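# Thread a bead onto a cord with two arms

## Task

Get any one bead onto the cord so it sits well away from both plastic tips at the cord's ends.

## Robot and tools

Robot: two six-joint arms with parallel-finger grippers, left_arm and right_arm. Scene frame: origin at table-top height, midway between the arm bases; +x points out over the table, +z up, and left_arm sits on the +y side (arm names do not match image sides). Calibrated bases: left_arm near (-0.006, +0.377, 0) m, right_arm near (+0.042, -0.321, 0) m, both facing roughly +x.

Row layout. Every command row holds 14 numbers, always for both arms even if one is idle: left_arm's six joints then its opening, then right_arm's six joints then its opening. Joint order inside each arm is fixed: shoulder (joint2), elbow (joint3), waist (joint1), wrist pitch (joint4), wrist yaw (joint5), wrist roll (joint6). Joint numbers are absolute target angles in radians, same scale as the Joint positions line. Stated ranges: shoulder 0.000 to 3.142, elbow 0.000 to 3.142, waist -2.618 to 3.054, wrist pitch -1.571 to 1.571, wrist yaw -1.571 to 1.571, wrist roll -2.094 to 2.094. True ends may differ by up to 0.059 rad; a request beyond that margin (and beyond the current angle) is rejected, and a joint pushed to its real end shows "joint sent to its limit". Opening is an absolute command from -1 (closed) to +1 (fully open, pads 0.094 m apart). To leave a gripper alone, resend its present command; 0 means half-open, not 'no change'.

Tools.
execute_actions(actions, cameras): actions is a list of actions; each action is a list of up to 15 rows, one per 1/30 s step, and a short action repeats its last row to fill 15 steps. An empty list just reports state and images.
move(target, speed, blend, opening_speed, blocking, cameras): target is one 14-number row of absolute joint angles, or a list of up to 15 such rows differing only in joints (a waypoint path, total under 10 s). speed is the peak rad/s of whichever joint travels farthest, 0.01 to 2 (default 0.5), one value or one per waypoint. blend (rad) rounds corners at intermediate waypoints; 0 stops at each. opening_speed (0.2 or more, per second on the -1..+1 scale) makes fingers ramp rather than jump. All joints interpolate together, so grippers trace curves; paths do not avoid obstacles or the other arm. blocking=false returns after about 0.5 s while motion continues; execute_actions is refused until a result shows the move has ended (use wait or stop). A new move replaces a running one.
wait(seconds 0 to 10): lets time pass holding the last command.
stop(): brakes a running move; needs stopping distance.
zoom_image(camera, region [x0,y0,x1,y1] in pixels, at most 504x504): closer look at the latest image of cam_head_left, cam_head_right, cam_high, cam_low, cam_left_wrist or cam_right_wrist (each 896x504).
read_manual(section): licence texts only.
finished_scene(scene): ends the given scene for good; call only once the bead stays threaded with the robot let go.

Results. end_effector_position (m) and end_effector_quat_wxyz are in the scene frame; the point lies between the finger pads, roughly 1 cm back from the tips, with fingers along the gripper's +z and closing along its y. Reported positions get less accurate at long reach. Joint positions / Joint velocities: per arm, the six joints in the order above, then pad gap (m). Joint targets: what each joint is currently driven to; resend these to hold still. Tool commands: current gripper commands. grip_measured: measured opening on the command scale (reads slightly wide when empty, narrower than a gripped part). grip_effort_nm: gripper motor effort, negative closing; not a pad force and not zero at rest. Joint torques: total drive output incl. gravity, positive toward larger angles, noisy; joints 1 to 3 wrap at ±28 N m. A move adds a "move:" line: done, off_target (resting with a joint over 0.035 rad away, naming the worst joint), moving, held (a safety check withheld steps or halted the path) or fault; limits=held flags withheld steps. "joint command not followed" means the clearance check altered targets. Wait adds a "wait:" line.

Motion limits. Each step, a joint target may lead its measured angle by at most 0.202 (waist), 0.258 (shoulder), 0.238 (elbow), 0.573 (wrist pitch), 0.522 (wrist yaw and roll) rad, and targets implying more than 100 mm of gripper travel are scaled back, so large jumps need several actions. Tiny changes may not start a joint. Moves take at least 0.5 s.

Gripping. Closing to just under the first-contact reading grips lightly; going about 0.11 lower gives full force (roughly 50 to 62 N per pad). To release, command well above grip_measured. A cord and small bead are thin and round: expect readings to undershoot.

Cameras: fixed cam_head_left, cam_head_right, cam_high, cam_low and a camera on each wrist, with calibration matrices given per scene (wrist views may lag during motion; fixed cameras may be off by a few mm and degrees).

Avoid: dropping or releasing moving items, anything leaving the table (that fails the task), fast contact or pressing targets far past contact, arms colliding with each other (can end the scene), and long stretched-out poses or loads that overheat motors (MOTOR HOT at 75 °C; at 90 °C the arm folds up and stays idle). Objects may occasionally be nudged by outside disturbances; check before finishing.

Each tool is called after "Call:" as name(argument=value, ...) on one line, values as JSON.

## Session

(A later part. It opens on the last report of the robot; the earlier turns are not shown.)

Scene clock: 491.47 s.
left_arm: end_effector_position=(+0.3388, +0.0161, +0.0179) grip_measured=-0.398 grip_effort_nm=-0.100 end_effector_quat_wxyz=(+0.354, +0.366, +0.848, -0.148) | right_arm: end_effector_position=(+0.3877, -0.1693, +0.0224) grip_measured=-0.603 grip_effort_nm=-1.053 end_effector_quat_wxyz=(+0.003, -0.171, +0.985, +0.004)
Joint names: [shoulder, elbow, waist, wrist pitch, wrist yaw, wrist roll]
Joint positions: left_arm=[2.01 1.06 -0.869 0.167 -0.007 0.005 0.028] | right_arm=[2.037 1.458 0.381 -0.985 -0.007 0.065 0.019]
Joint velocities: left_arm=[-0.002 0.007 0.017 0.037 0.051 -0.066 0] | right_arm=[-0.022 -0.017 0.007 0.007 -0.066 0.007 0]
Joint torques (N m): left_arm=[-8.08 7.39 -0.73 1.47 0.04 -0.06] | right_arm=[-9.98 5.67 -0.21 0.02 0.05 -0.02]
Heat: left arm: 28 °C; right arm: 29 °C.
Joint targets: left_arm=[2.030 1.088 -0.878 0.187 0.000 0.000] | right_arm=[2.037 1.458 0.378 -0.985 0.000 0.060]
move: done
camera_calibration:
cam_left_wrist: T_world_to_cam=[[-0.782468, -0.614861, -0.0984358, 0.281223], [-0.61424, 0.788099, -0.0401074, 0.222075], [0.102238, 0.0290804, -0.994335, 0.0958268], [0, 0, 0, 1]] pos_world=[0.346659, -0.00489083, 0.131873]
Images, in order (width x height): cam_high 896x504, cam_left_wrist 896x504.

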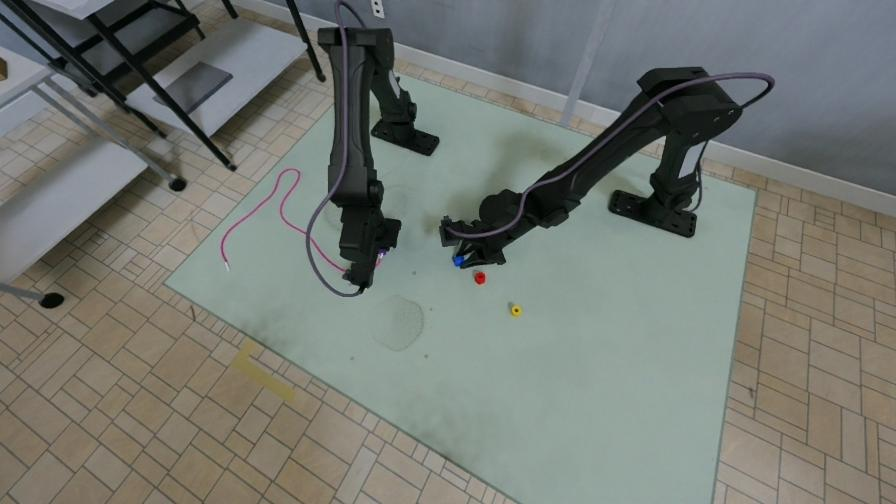

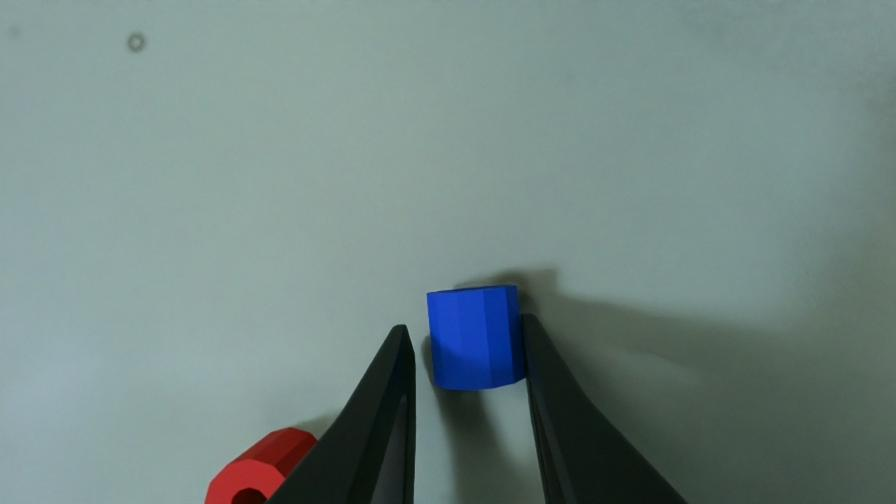

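Call:
move(target=[2.043,1.098,-0.890,0.187,0,0,-0.4,2.037,1.458,0.378,-0.985,0,0.06,-0.65], speed=0.1, cameras=[])

Call:
move(target=[2.043,1.098,-0.890,0.187,0,0,-0.65,2.037,1.458,0.378,-0.985,0,0.06,-0.65], opening_speed=0.4, cameras=["cam_left_wrist"])

Scene clock: 499.87 s.
left_arm: end_effector_position=(+0.3360, +0.0102, +0.0160) grip_measured=-0.398 grip_effort_nm=-0.100 end_effector_quat_wxyz=(+0.353, +0.371, +0.846, -0.150) | right_arm: end_effector_position=(+0.3877, -0.1693, +0.0224) grip_measured=-0.603 grip_effort_nm=-1.053 end_effector_quat_wxyz=(+0.003, -0.171, +0.985, +0.004)
Joint names: [shoulder, elbow, waist, wrist pitch, wrist yaw, wrist roll]
Joint positions: left_arm=[2.022 1.07 -0.881 0.169 -0.007 0.005 0.028] | right_arm=[2.037 1.458 0.381 -0.985 -0.007 0.065 0.019]
Joint velocities: left_arm=[-0.012 0.007 -0.002 0.066 0.037 -0.037 0] | right_arm=[-0.017 -0.007 -0.012 0.007 0.007 -0.081 0]
Joint torques (N m): left_arm=[-8.1 7.27 -0.77 1.45 0.04 -0.06] | right_arm=[-9.95 5.67 -0.29 0.05 0.05 -0.03]
Heat: left arm: 28 °C; right arm: 29 °C.
Joint targets: left_arm=[2.043 1.098 -0.890 0.187 0.000 0.000] | right_arm=[2.037 1.458 0.378 -0.985 0.000 0.060]
move: done
No camera images: "cameras" was empty.

Scene clock: 500.70 s.
left_arm: end_effector_position=(+0.3361, +0.0101, +0.0161) grip_measured=-0.564 grip_effort_nm=-1.018 end_effector_quat_wxyz=(+0.353, +0.371, +0.846, -0.150) | right_arm: end_effector_position=(+0.3877, -0.1693, +0.0224) grip_measured=-0.603 grip_effort_nm=-1.053 end_effector_quat_wxyz=(+0.003, -0.171, +0.985, +0.004)
Joint names: [shoulder, elbow, waist, wrist pitch, wrist yaw, wrist roll]
Joint positions: left_arm=[2.022 1.071 -0.881 0.169 -0.007 0.005 0.02] | right_arm=[2.037 1.458 0.381 -0.985 -0.007 0.065 0.019]
Joint velocities: left_arm=[-0.007 -0.007 -0.022 0.022 -0.022 0.007 0] | right_arm=[-0.017 -0.017 -0.017 0.037 0.037 0.022 0]
Joint torques (N m): left_arm=[-8.1 7.35 -0.72 1.45 0.04 -0.07] | right_arm=[-9.99 5.67 -0.27 0.02 0.04 -0.02]
Heat: left arm: 28 °C; right arm: 29 °C.
Joint targets: left_arm=[2.043 1.098 -0.890 0.187 0.000 0.000] | right_arm=[2.037 1.458 0.378 -0.985 0.000 0.060]
move: done
camera_calibration:
cam_left_wrist: T_world_to_cam=[[-0.789941, -0.605236, -0.0984008, 0.277613], [-0.604584, 0.79555, -0.039728, 0.221767], [0.102327, 0.0281088, -0.994354, 0.0944505], [0, 0, 0, 1]] pos_world=[0.34371, -0.0110603, 0.130045]
Images, in order (width x height): cam_left_wrist 896x504.

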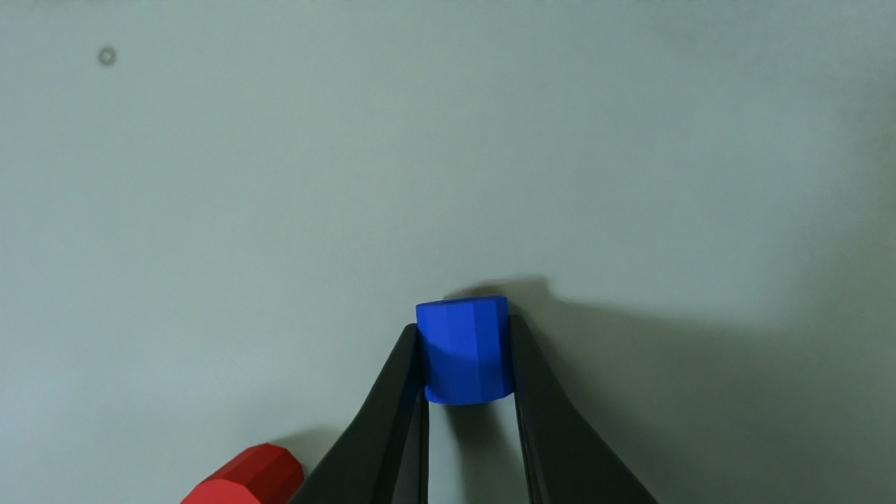

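Call:
move(target=[1.893,1.098,-0.880,0.036,0,0,-0.65,2.037,1.458,0.378,-0.985,0,0.06,0.0], speed=0.4, cameras=[])

Call:
move(target=[[1.893,1.098,-0.880,0.036,0,0,-0.65,2.010,1.570,0.378,-1.131,0,0.06,0.0],[1.893,1.098,-0.880,0.036,0,0,-0.65,2.18,1.87,0.352,-1.261,0,0.50,0.0]], speed=0.5, cameras=["cam_right_wrist","cam_left_wrist","cam_low"])

Scene clock: 534.40 s.
left_arm: end_effector_position=(+0.3271, +0.0198, +0.0394) grip_measured=-0.564 grip_effort_nm=-1.023 end_effector_quat_wxyz=(+0.339, +0.374, +0.851, -0.144) | right_arm: end_effector_position=(+0.3878, -0.1694, +0.0224) grip_measured=-0.003 grip_effort_nm=0.134 end_effector_quat_wxyz=(+0.003, -0.171, +0.985, +0.004)
Joint names: [shoulder, elbow, waist, wrist pitch, wrist yaw, wrist roll]
Joint positions: left_arm=[1.93 1.076 -0.881 0.038 -0.007 0.005 0.02] | right_arm=[2.037 1.458 0.381 -0.985 -0.006 0.065 0.047]
Joint velocities: left_arm=[0.007 -0.002 0.002 -0.007 -0.007 -0.007 0] | right_arm=[-0.002 0.017 0.002 -0.066 -0.051 0.007 0]
Joint torques (N m): left_arm=[-12.53 7.19 0.09 1.24 0.04 -0.06] | right_arm=[-9.98 5.67 -0.23 0.02 0.04 -0.03]
Heat: left arm: 27 °C; right arm: 30 °C.
Joint targets: left_arm=[1.893 1.098 -0.880 0.036 0.000 0.000] | right_arm=[2.037 1.458 0.378 -0.985 0.000 0.060]
move: off_target (left_arm); left_arm: the shoulder is farthest, 0.037 rad from its target
No camera images: "cameras" was empty.

Scene clock: 536.47 s.
left_arm: end_effector_position=(+0.3270, +0.0199, +0.0392) grip_measured=-0.564 grip_effort_nm=-1.033 end_effector_quat_wxyz=(+0.339, +0.374, +0.851, -0.144) | right_arm: end_effector_position=(+0.4271, -0.1622, +0.0685) grip_measured=-0.003 grip_effort_nm=0.139 end_effector_quat_wxyz=(-0.002, +0.054, +0.999, +0.003)
Joint names: [shoulder, elbow, waist, wrist pitch, wrist yaw, wrist roll]
Joint positions: left_arm=[1.93 1.076 -0.881 0.037 -0.007 0.005 0.02] | right_arm=[2.157 1.831 0.359 -1.245 -0.006 0.494 0.047]
Joint velocities: left_arm=[0.002 -0.012 -0.012 -0.007 0.007 0.051 0.001] | right_arm=[0.012 -0.002 0.007 0.007 0.022 -0.081 -0.001]
Joint torques (N m): left_arm=[-12.52 7.19 0.06 1.25 0.04 -0.06] | right_arm=[-9.57 9.06 -0.65 -0.13 0.04 0.07]
Heat: left arm: 27 °C; right arm: 30 °C.
Joint targets: left_arm=[1.893 1.098 -0.880 0.036 0.000 0.000] | right_arm=[2.180 1.870 0.352 -1.261 0.000 0.500]
move: off_target (left_arm, right_arm); left_arm: the shoulder is farthest, 0.037 rad from its target; right_arm: the elbow is farthest, 0.039 rad from its target
camera_calibration:
cam_left_wrist: T_world_to_cam=[[-0.792197, -0.602795, -0.0951923, 0.279215], [-0.605112, 0.796121, -0.00556449, 0.20812], [0.0791388, 0.0531939, -0.995443, 0.125216], [0, 0, 0, 1]] pos_world=[0.33722, -0.00403923, 0.152383]
cam_right_wrist: T_world_to_cam=[[-0.206739, -0.978384, -0.0048969, -0.0681683], [-0.718849, 0.148499, 0.67912, 0.309703], [-0.663713, 0.143921, -0.734011, 0.47298], [0, 0, 0, 1]] pos_world=[0.52246, -0.180757, 0.136513]
Images, in order (width x height): cam_low 896x504, cam_left_wrist 896x504, cam_right_wrist 896x504.

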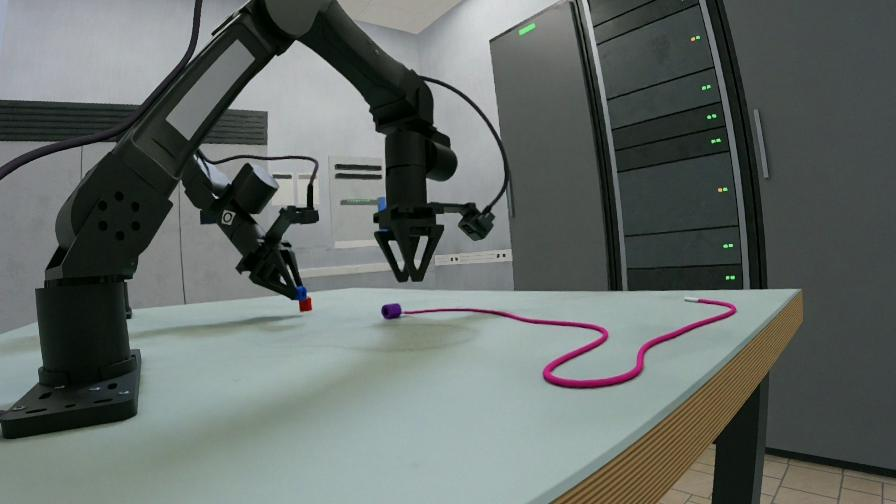

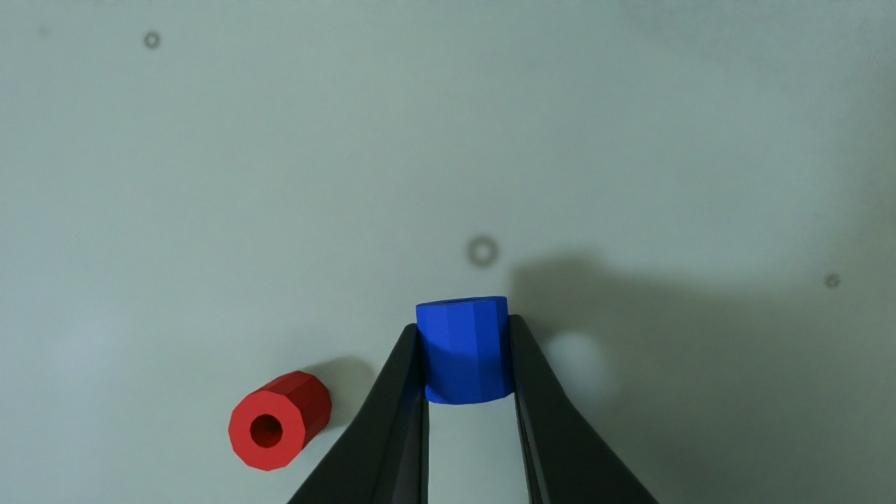

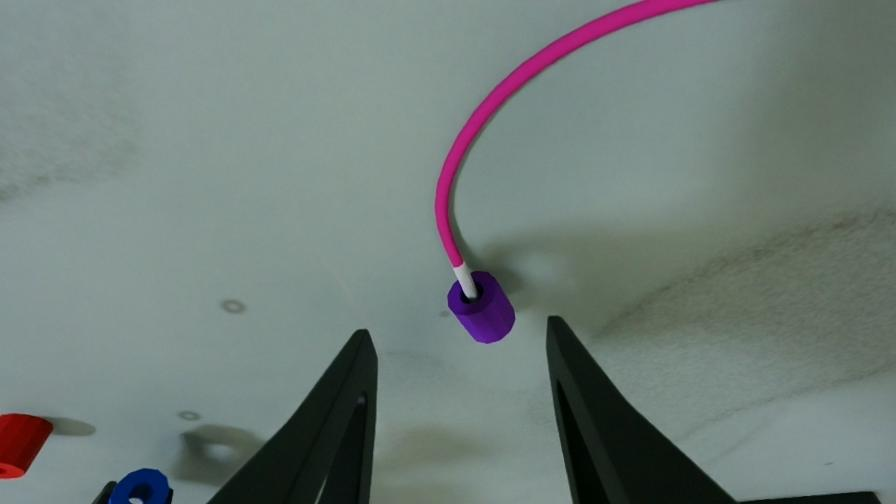

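Call:
move(target=[1.893,1.098,-0.880,0.036,0,0,-0.65,2.219,1.704,0.375,-1.075,0,0.59,-0.4], speed=0.2, cameras=["cam_right_wrist","cam_low"])

Scene clock: 560.43 s.
left_arm: end_effector_position=(+0.3270, +0.0199, +0.0392) grip_measured=-0.564 grip_effort_nm=-1.028 end_effector_quat_wxyz=(+0.339, +0.374, +0.851, -0.144) | right_arm: end_effector_position=(+0.4268, -0.1591, +0.0244) grip_measured=-0.397 grip_effort_nm=-0.178 end_effector_quat_wxyz=(-0.005, +0.095, +0.995, +0.001)
Joint names: [shoulder, elbow, waist, wrist pitch, wrist yaw, wrist roll]
Joint positions: left_arm=[1.93 1.076 -0.881 0.037 -0.007 0.005 0.02] | right_arm=[2.199 1.722 0.366 -1.102 -0.006 0.584 0.028]
Joint velocities: left_arm=[0.007 -0.017 -0.002 0.007 -0.007 -0.022 0] | right_arm=[0.017 0.017 -0.002 0.037 0.051 -0.051 0.001]
Joint torques (N m): left_arm=[-12.52 7.19 0.06 1.25 0.04 -0.07] | right_arm=[-9.91 4.53 0.73 0.26 0.04 0.06]
Heat: left arm: 30 °C; right arm: 31 °C.
Joint targets: left_arm=[1.893 1.098 -0.880 0.036 0.000 0.000] | right_arm=[2.219 1.704 0.375 -1.075 0.000 0.590]
move: off_target (left_arm); left_arm: the shoulder is farthest, 0.037 rad from its target
camera_calibration:
cam_right_wrist: T_world_to_cam=[[-0.286945, -0.957947, 0.000782042, -0.0280236], [-0.698472, 0.20978, 0.684199, 0.339917], [-0.65559, 0.195781, -0.729295, 0.444604], [0, 0, 0, 1]] pos_world=[0.52086, -0.185198, 0.0916979]
Images, in order (width x height): cam_low 896x504, cam_right_wrist 896x504.

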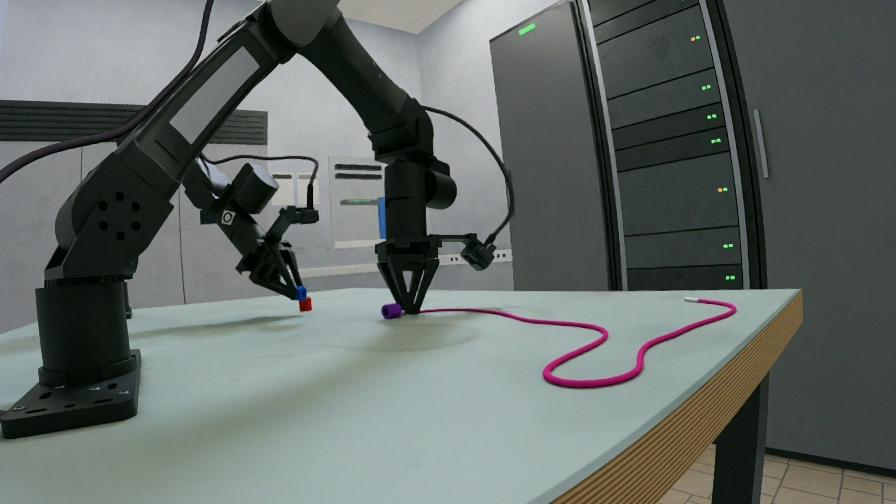

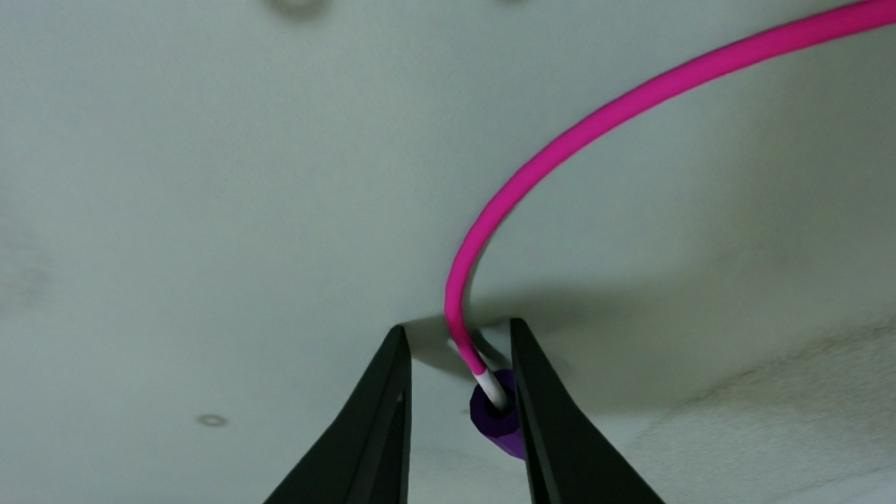

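Call:
move(target=[1.893,1.098,-0.880,0.036,0,0,-0.65,2.258,1.825,0.325,-1.118,0,1.08,-0.4], speed=0.25, cameras=["cam_right_wrist","cam_low"])

Scene clock: 580.93 s.
left_arm: end_effector_position=(+0.3270, +0.0199, +0.0392) grip_measured=-0.564 grip_effort_nm=-1.028 end_effector_quat_wxyz=(+0.339, +0.374, +0.851, -0.144) | right_arm: end_effector_position=(+0.4473, -0.1659, +0.0264) grip_measured=-0.397 grip_effort_nm=-0.178 end_effector_quat_wxyz=(+0.005, +0.349, +0.937, +0.010)
Joint names: [shoulder, elbow, waist, wrist pitch, wrist yaw, wrist roll]
Joint positions: left_arm=[1.93 1.076 -0.881 0.037 -0.007 0.005 0.02] | right_arm=[2.234 1.787 0.333 -1.102 -0.008 1.074 0.028]
Joint velocities: left_arm=[-0.017 0.017 0.012 0.022 -0.007 0.022 -0.001] | right_arm=[-0.007 -0.017 -0.017 0.051 0.007 -0.022 0]
Joint torques (N m): left_arm=[-12.52 7.2 0.08 1.25 0.04 -0.06] | right_arm=[-9.98 8.94 -0.68 -0.11 0.06 0.08]
Heat: left arm: 31 °C; right arm: 32 °C.
Joint targets: left_arm=[1.893 1.098 -0.880 0.036 0.000 0.000] | right_arm=[2.258 1.825 0.325 -1.118 0.000 1.080]
move: off_target (left_arm, right_arm); left_arm: the shoulder is farthest, 0.037 rad from its target; right_arm: the elbow is farthest, 0.038 rad from its target
camera_calibration:
cam_right_wrist: T_world_to_cam=[[-0.727059, -0.686198, -0.0227487, 0.213877], [-0.517104, 0.525498, 0.675615, 0.325817], [-0.451651, 0.502975, -0.736904, 0.420865], [0, 0, 0, 1]] pos_world=[0.514066, -0.236138, 0.0948754]
Images, in order (width x height): cam_low 896x504, cam_right_wrist 896x504.

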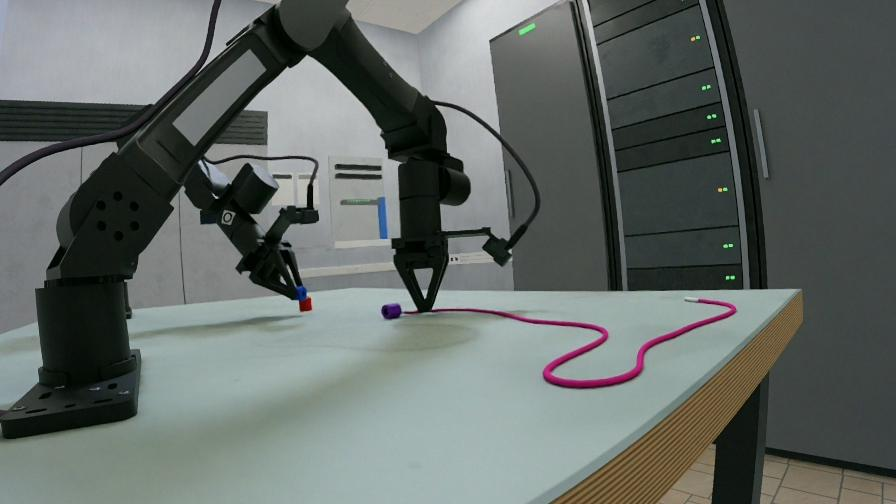

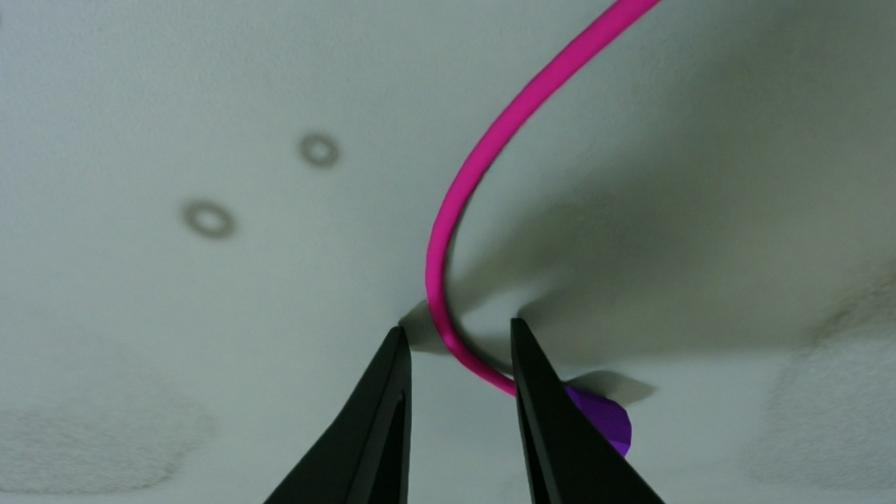

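Call:
move(target=[1.893,1.098,-0.880,0.036,0,0,-0.65,2.260,1.736,0.325,-1.065,0,1.08,-0.4], speed=0.12, cameras=["cam_right_wrist","cam_low"])

Call:
zoom_image(camera="cam_low", region=[370, 250, 490, 340])

Scene clock: 591.27 s.
left_arm: end_effector_position=(+0.3270, +0.0199, +0.0392) grip_measured=-0.564 grip_effort_nm=-1.028 end_effector_quat_wxyz=(+0.339, +0.374, +0.851, -0.144) | right_arm: end_effector_position=(+0.4468, -0.1662, +0.0237) grip_measured=-0.397 grip_effort_nm=-0.173 end_effector_quat_wxyz=(+0.005, +0.350, +0.937, +0.010)
Joint names: [shoulder, elbow, waist, wrist pitch, wrist yaw, wrist roll]
Joint positions: left_arm=[1.93 1.076 -0.881 0.037 -0.007 0.005 0.02] | right_arm=[2.234 1.776 0.333 -1.091 -0.008 1.075 0.028]
Joint velocities: left_arm=[-0.022 -0.007 0.012 -0.037 -0.037 0.022 0] | right_arm=[-0.017 -0.012 0.012 -0.007 0.007 0.007 0]
Joint torques (N m): left_arm=[-12.52 7.2 0.09 1.25 0.04 -0.06] | right_arm=[-9.87 3.03 -0.69 0.33 0.05 0.07]
Heat: left arm: 31 °C; right arm: 33 °C.
Joint targets: left_arm=[1.893 1.098 -0.880 0.036 0.000 0.000] | right_arm=[2.260 1.736 0.325 -1.065 0.000 1.080]
move: off_target (left_arm, right_arm); left_arm: the shoulder is farthest, 0.037 rad from its target; right_arm: the elbow is farthest, 0.040 rad from its target
camera_calibration:
cam_right_wrist: T_world_to_cam=[[-0.728105, -0.685088, -0.0227497, 0.213924], [-0.516286, 0.526268, 0.675641, 0.327246], [-0.450901, 0.503683, -0.73688, 0.418492], [0, 0, 0, 1]] pos_world=[0.51341, -0.236449, 0.0921444]
Images, in order (width x height): cam_low 896x504, cam_right_wrist 896x504.

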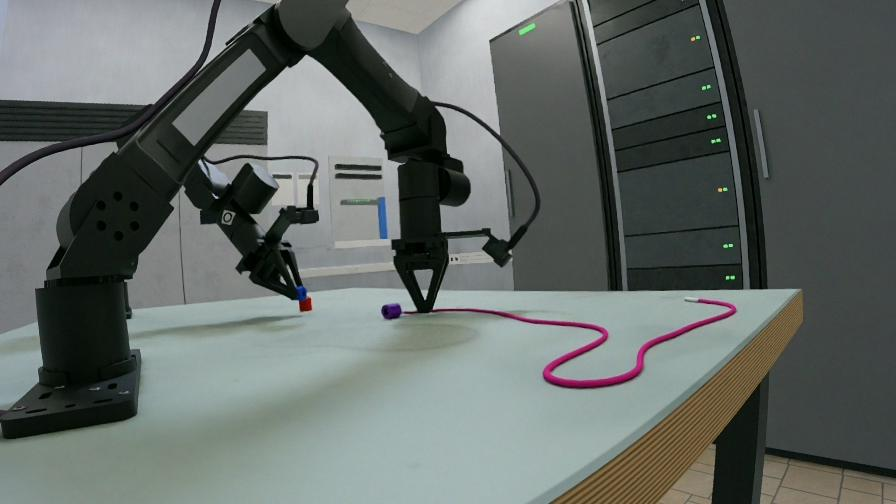

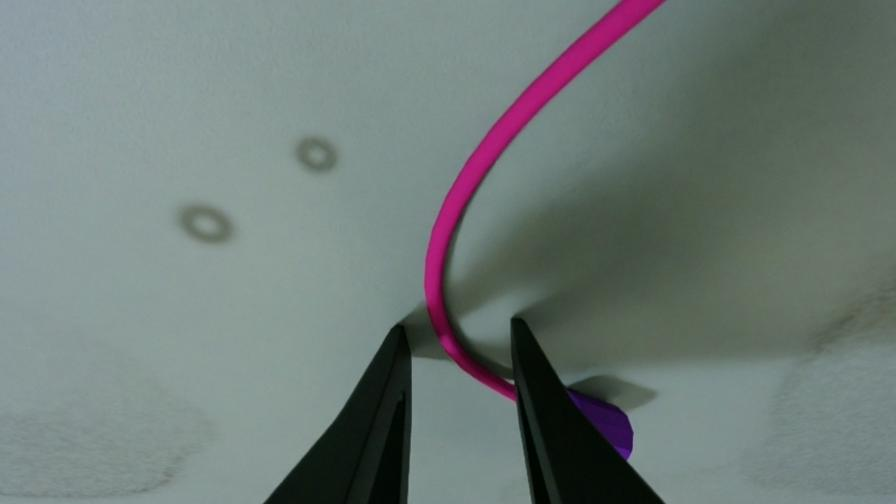

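Scaled by 4.200 from the camera's 896x504 image, which has a finer 1280x720 frame.

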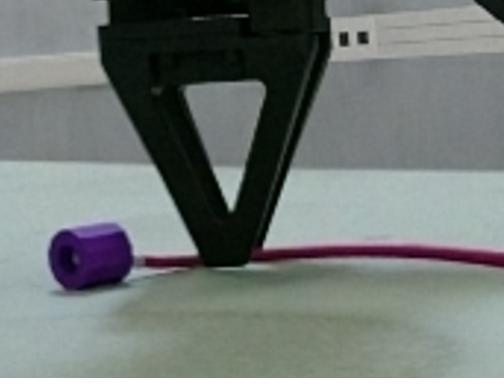

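Call:
move(target=[1.893,1.098,-0.880,0.036,0,0,-0.65,2.262,1.715,0.325,-1.055,0,1.08,-0.4], speed=0.12, cameras=["cam_low"])

Call:
zoom_image(camera="cam_low", region=[370, 250, 490, 340])

Scene clock: 596.33 s.
left_arm: end_effector_position=(+0.3270, +0.0199, +0.0392) grip_measured=-0.564 grip_effort_nm=-1.033 end_effector_quat_wxyz=(+0.339, +0.374, +0.851, -0.144) | right_arm: end_effector_position=(+0.4464, -0.1663, +0.0229) grip_measured=-0.397 grip_effort_nm=-0.173 end_effector_quat_wxyz=(+0.007, +0.350, +0.937, +0.011)
Joint names: [shoulder, elbow, waist, wrist pitch, wrist yaw, wrist roll]
Joint positions: left_arm=[1.93 1.076 -0.881 0.037 -0.007 0.005 0.02] | right_arm=[2.23 1.765 0.333 -1.082 -0.008 1.075 0.028]
Joint velocities: left_arm=[-0.002 0.007 0.007 -0.022 0.007 -0.037 0] | right_arm=[-0.017 -0.002 -0.007 0.022 0.095 -0.066 -0.001]
Joint torques (N m): left_arm=[-12.52 7.19 0.08 1.25 0.04 -0.06] | right_arm=[-9.32 2.24 -0.73 0.32 0.08 0.06]
Heat: left arm: 31 °C; right arm: 32 °C.
Joint targets: left_arm=[1.893 1.098 -0.880 0.036 0.000 0.000] | right_arm=[2.262 1.715 0.325 -1.055 0.000 1.080]
move: off_target (left_arm, right_arm); left_arm: the shoulder is farthest, 0.037 rad from its target; right_arm: the elbow is farthest, 0.050 rad from its target
Images, in order (width x height): cam_low 896x504.

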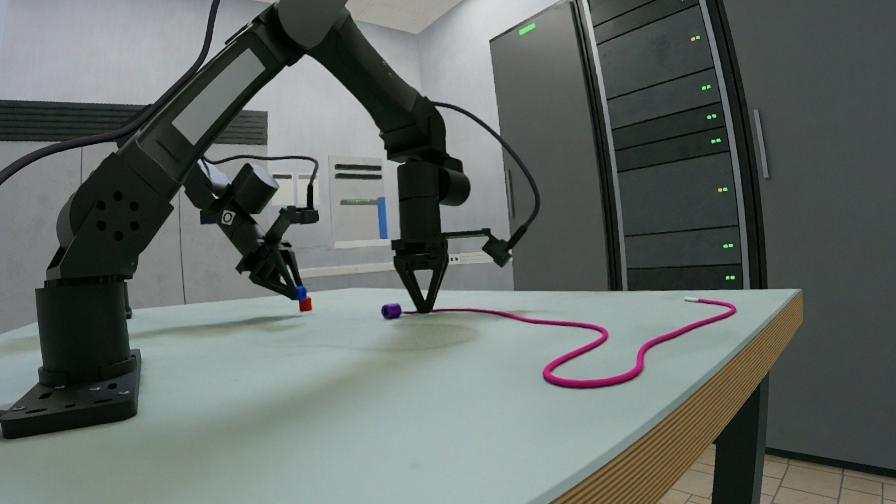

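Scaled by 4.200 from the camera's 896x504 image, which has a finer 1280x720 frame.

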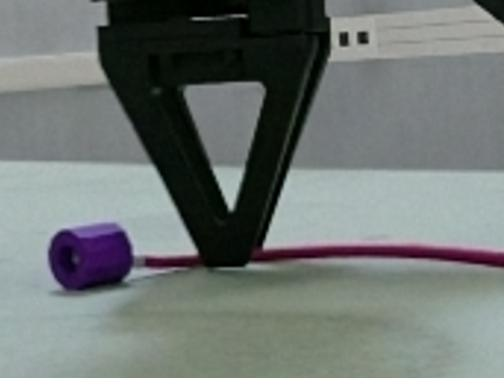

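Call:
move(target=[1.893,1.098,-0.880,0.036,0,0,-0.65,2.256,1.725,0.325,-1.060,0,1.08,-1], opening_speed=0.5, cameras=["cam_low","cam_right_wrist"])

Call:
zoom_image(camera="cam_low", region=[370, 250, 490, 340])

Scene clock: 603.50 s.
left_arm: end_effector_position=(+0.3270, +0.0199, +0.0392) grip_measured=-0.564 grip_effort_nm=-1.033 end_effector_quat_wxyz=(+0.339, +0.374, +0.851, -0.144) | right_arm: end_effector_position=(+0.4519, -0.1639, +0.0232) grip_measured=-0.948 grip_effort_nm=-0.999 end_effector_quat_wxyz=(+0.015, +0.350, +0.937, +0.020)
Joint names: [shoulder, elbow, waist, wrist pitch, wrist yaw, wrist roll]
Joint positions: left_arm=[1.93 1.076 -0.881 0.037 -0.007 0.005 0.02] | right_arm=[2.23 1.765 0.333 -1.058 -0.01 1.075 0.002]
Joint velocities: left_arm=[0.002 0.002 -0.012 -0.007 -0.066 0.007 0] | right_arm=[-0.007 0.007 -0.002 0.007 -0.066 0.007 0]
Joint torques (N m): left_arm=[-12.53 7.2 0.09 1.25 0.04 -0.06] | right_arm=[-9.81 3.06 -0.66 0.1 0.06 0.05]
Heat: left arm: 31 °C; right arm: 32 °C.
Joint targets: left_arm=[1.893 1.098 -0.880 0.036 0.000 0.000] | right_arm=[2.256 1.725 0.325 -1.060 0.000 1.080]
move: off_target (left_arm, right_arm); left_arm: the shoulder is farthest, 0.037 rad from its target; right_arm: the elbow is farthest, 0.040 rad from its target
camera_calibration:
cam_right_wrist: T_world_to_cam=[[-0.72717, -0.68473, -0.0486724, 0.21936], [-0.533224, 0.518773, 0.668241, 0.335659], [-0.432315, 0.511878, -0.742351, 0.412358], [0, 0, 0, 1]] pos_world=[0.516762, -0.235006, 0.0924901]
Images, in order (width x height): cam_low 896x504, cam_right_wrist 896x504.

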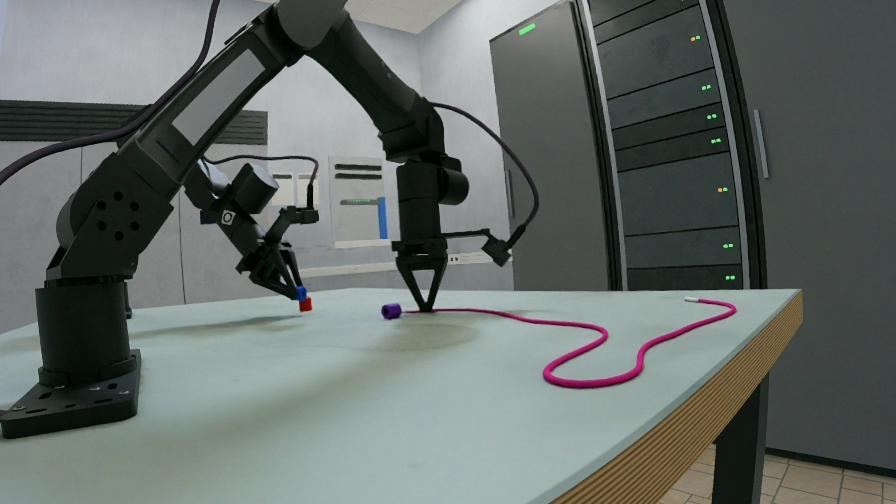

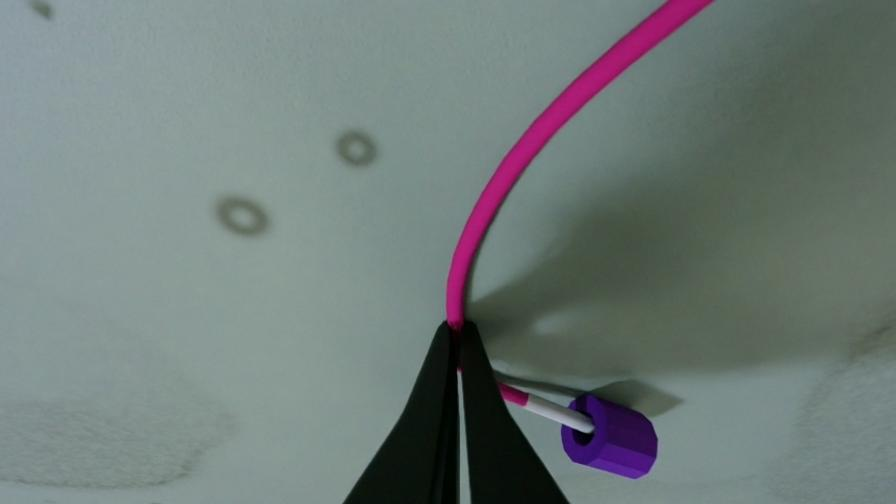

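Scaled by 4.200 from the camera's 896x504 image, which has a finer 1280x720 frame.

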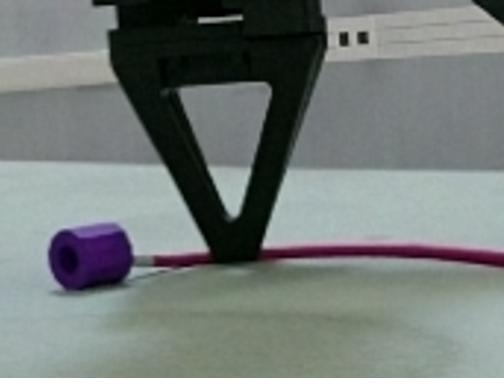

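Call:
move(target=[1.893,1.098,-0.880,0.036,0,0,-0.65,2.33,2.12,0.325,-1.36,0,1.08,-1], speed=0.2, cameras=["cam_low","cam_right_wrist","cam_high"])

Call:
zoom_image(camera="cam_low", region=[270, 220, 550, 360])

Scene clock: 615.30 s.
left_arm: end_effector_position=(+0.3270, +0.0199, +0.0392) grip_measured=-0.564 grip_effort_nm=-1.023 end_effector_quat_wxyz=(+0.339, +0.374, +0.851, -0.144) | right_arm: end_effector_position=(+0.4629, -0.1598, +0.0711) grip_measured=-0.952 grip_effort_nm=-1.053 end_effector_quat_wxyz=(+0.001, +0.350, +0.937, +0.007)
Joint names: [shoulder, elbow, waist, wrist pitch, wrist yaw, wrist roll]
Joint positions: left_arm=[1.93 1.076 -0.881 0.037 -0.007 0.005 0.02] | right_arm=[2.304 2.083 0.333 -1.339 -0.01 1.075 0.002]
Joint velocities: left_arm=[0.007 -0.002 -0.027 -0.095 0.007 -0.037 0] | right_arm=[-0.012 0.007 -0.002 -0.125 -0.051 -0.037 0]
Joint torques (N m): left_arm=[-12.51 7.21 0.09 1.26 0.04 -0.06] | right_arm=[-10.48 8.99 -0.76 -0.16 0.08 0.06]
Heat: left arm: 31 °C; right arm: 32 °C.
Joint targets: left_arm=[1.893 1.098 -0.880 0.036 0.000 0.000] | right_arm=[2.330 2.120 0.325 -1.360 0.000 1.080]
move: off_target (left_arm, right_arm); left_arm: the shoulder is farthest, 0.037 rad from its target; right_arm: the elbow is farthest, 0.037 rad from its target
camera_calibration:
cam_right_wrist: T_world_to_cam=[[-0.728284, -0.68515, -0.013125, 0.230455], [-0.508917, 0.527932, 0.67992, 0.296709], [-0.458917, 0.501854, -0.733169, 0.460654], [0, 0, 0, 1]] pos_world=[0.53024, -0.229927, 0.139023]
Images, in order (width x height): cam_high 896x504, cam_low 896x504, cam_right_wrist 896x504.

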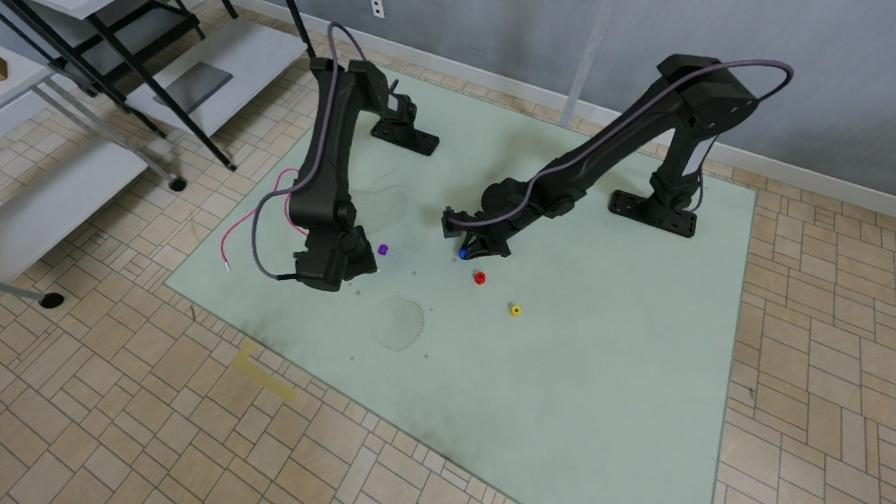

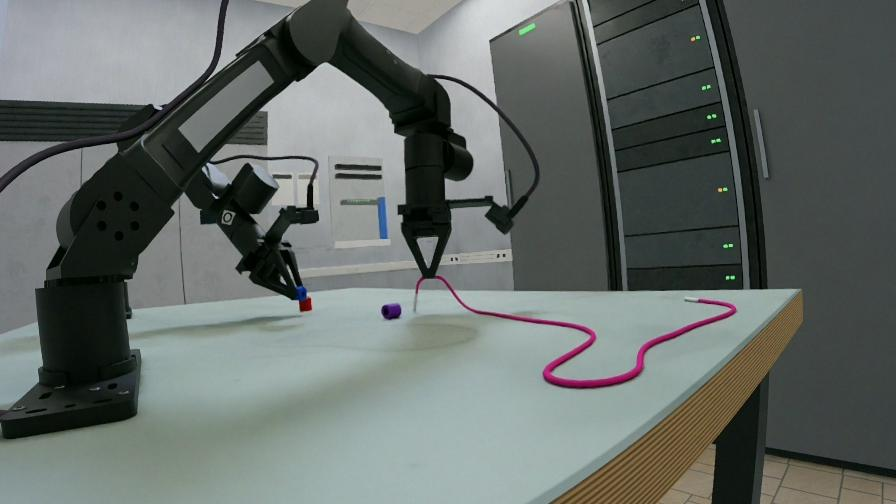

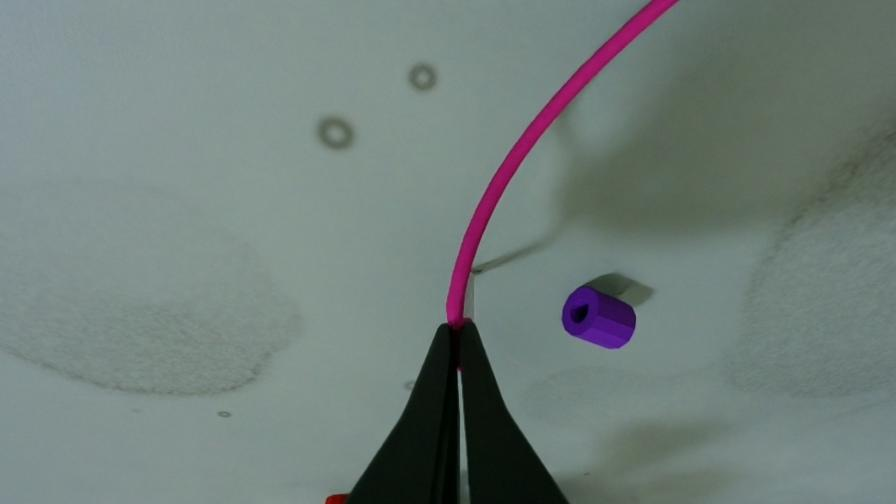

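Scaled by 1.800 from the camera's 896x504 image, which has a finer 1280x720 frame.

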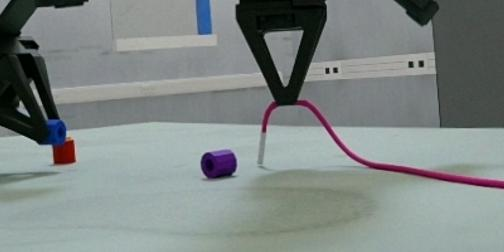

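Call:
move(target=[2.035,1.100,-0.880,0.180,0,0,-0.65,2.262,1.845,0.325,-1.14,0,1.08,-1], speed=0.15, cameras=["cam_left_wrist","cam_low"])

Scene clock: 668.03 s.
left_arm: end_effector_position=(+0.3366, +0.0096, +0.0194) grip_measured=-0.564 grip_effort_nm=-1.028 end_effector_quat_wxyz=(+0.354, +0.371, +0.845, -0.150) | right_arm: end_effector_position=(+0.4506, -0.1644, +0.0242) grip_measured=-0.953 grip_effort_nm=-1.053 end_effector_quat_wxyz=(-0.009, +0.350, +0.937, -0.002)
Joint names: [shoulder, elbow, waist, wrist pitch, wrist yaw, wrist roll]
Joint positions: left_arm=[2.016 1.076 -0.881 0.159 -0.007 0.005 0.02] | right_arm=[2.291 1.873 0.333 -1.169 -0.01 1.075 0.002]
Joint velocities: left_arm=[0.022 0.007 -0.022 -0.037 0.007 0.007 -0.001] | right_arm=[-0.012 -0.012 0.007 -0.007 -0.066 -0.007 -0.001]
Joint torques (N m): left_arm=[-8.23 7.15 0.09 1.44 0.04 -0.06] | right_arm=[-14.42 3.89 -0.65 0.28 0.07 0.05]
Heat: left arm: 32 °C; right arm: 31 °C.
Joint targets: left_arm=[2.035 1.100 -0.880 0.180 0.000 0.000] | right_arm=[2.262 1.845 0.325 -1.140 0.000 1.080]
move: done
camera_calibration:
cam_left_wrist: T_world_to_cam=[[-0.789814, -0.605374, -0.0985756, 0.277958], [-0.604532, 0.795493, -0.0416249, 0.222578], [0.103615, 0.0267161, -0.994259, 0.097253], [0, 0, 0, 1]] pos_world=[0.344013, -0.0113884, 0.133359]
Images, in order (width x height): cam_low 896x504, cam_left_wrist 896x504.

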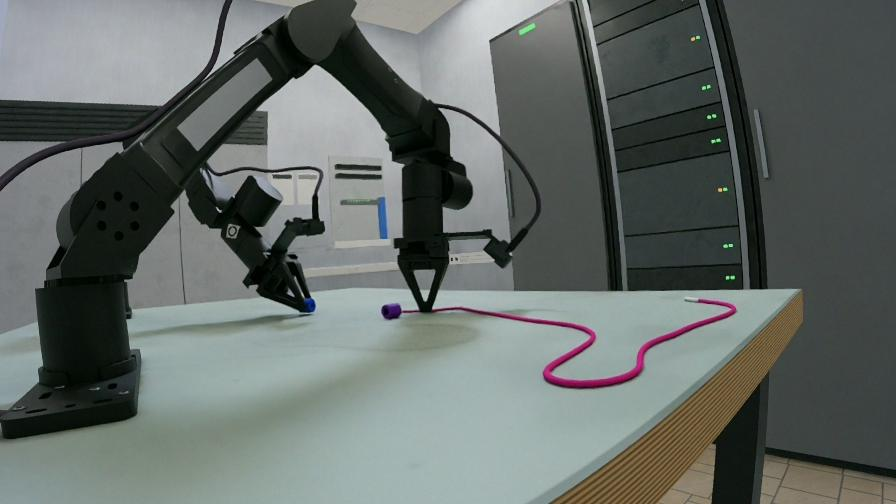

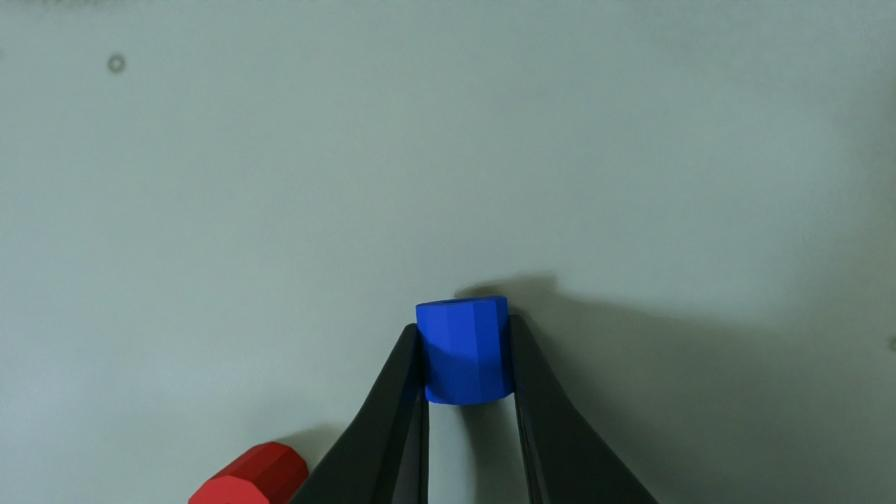

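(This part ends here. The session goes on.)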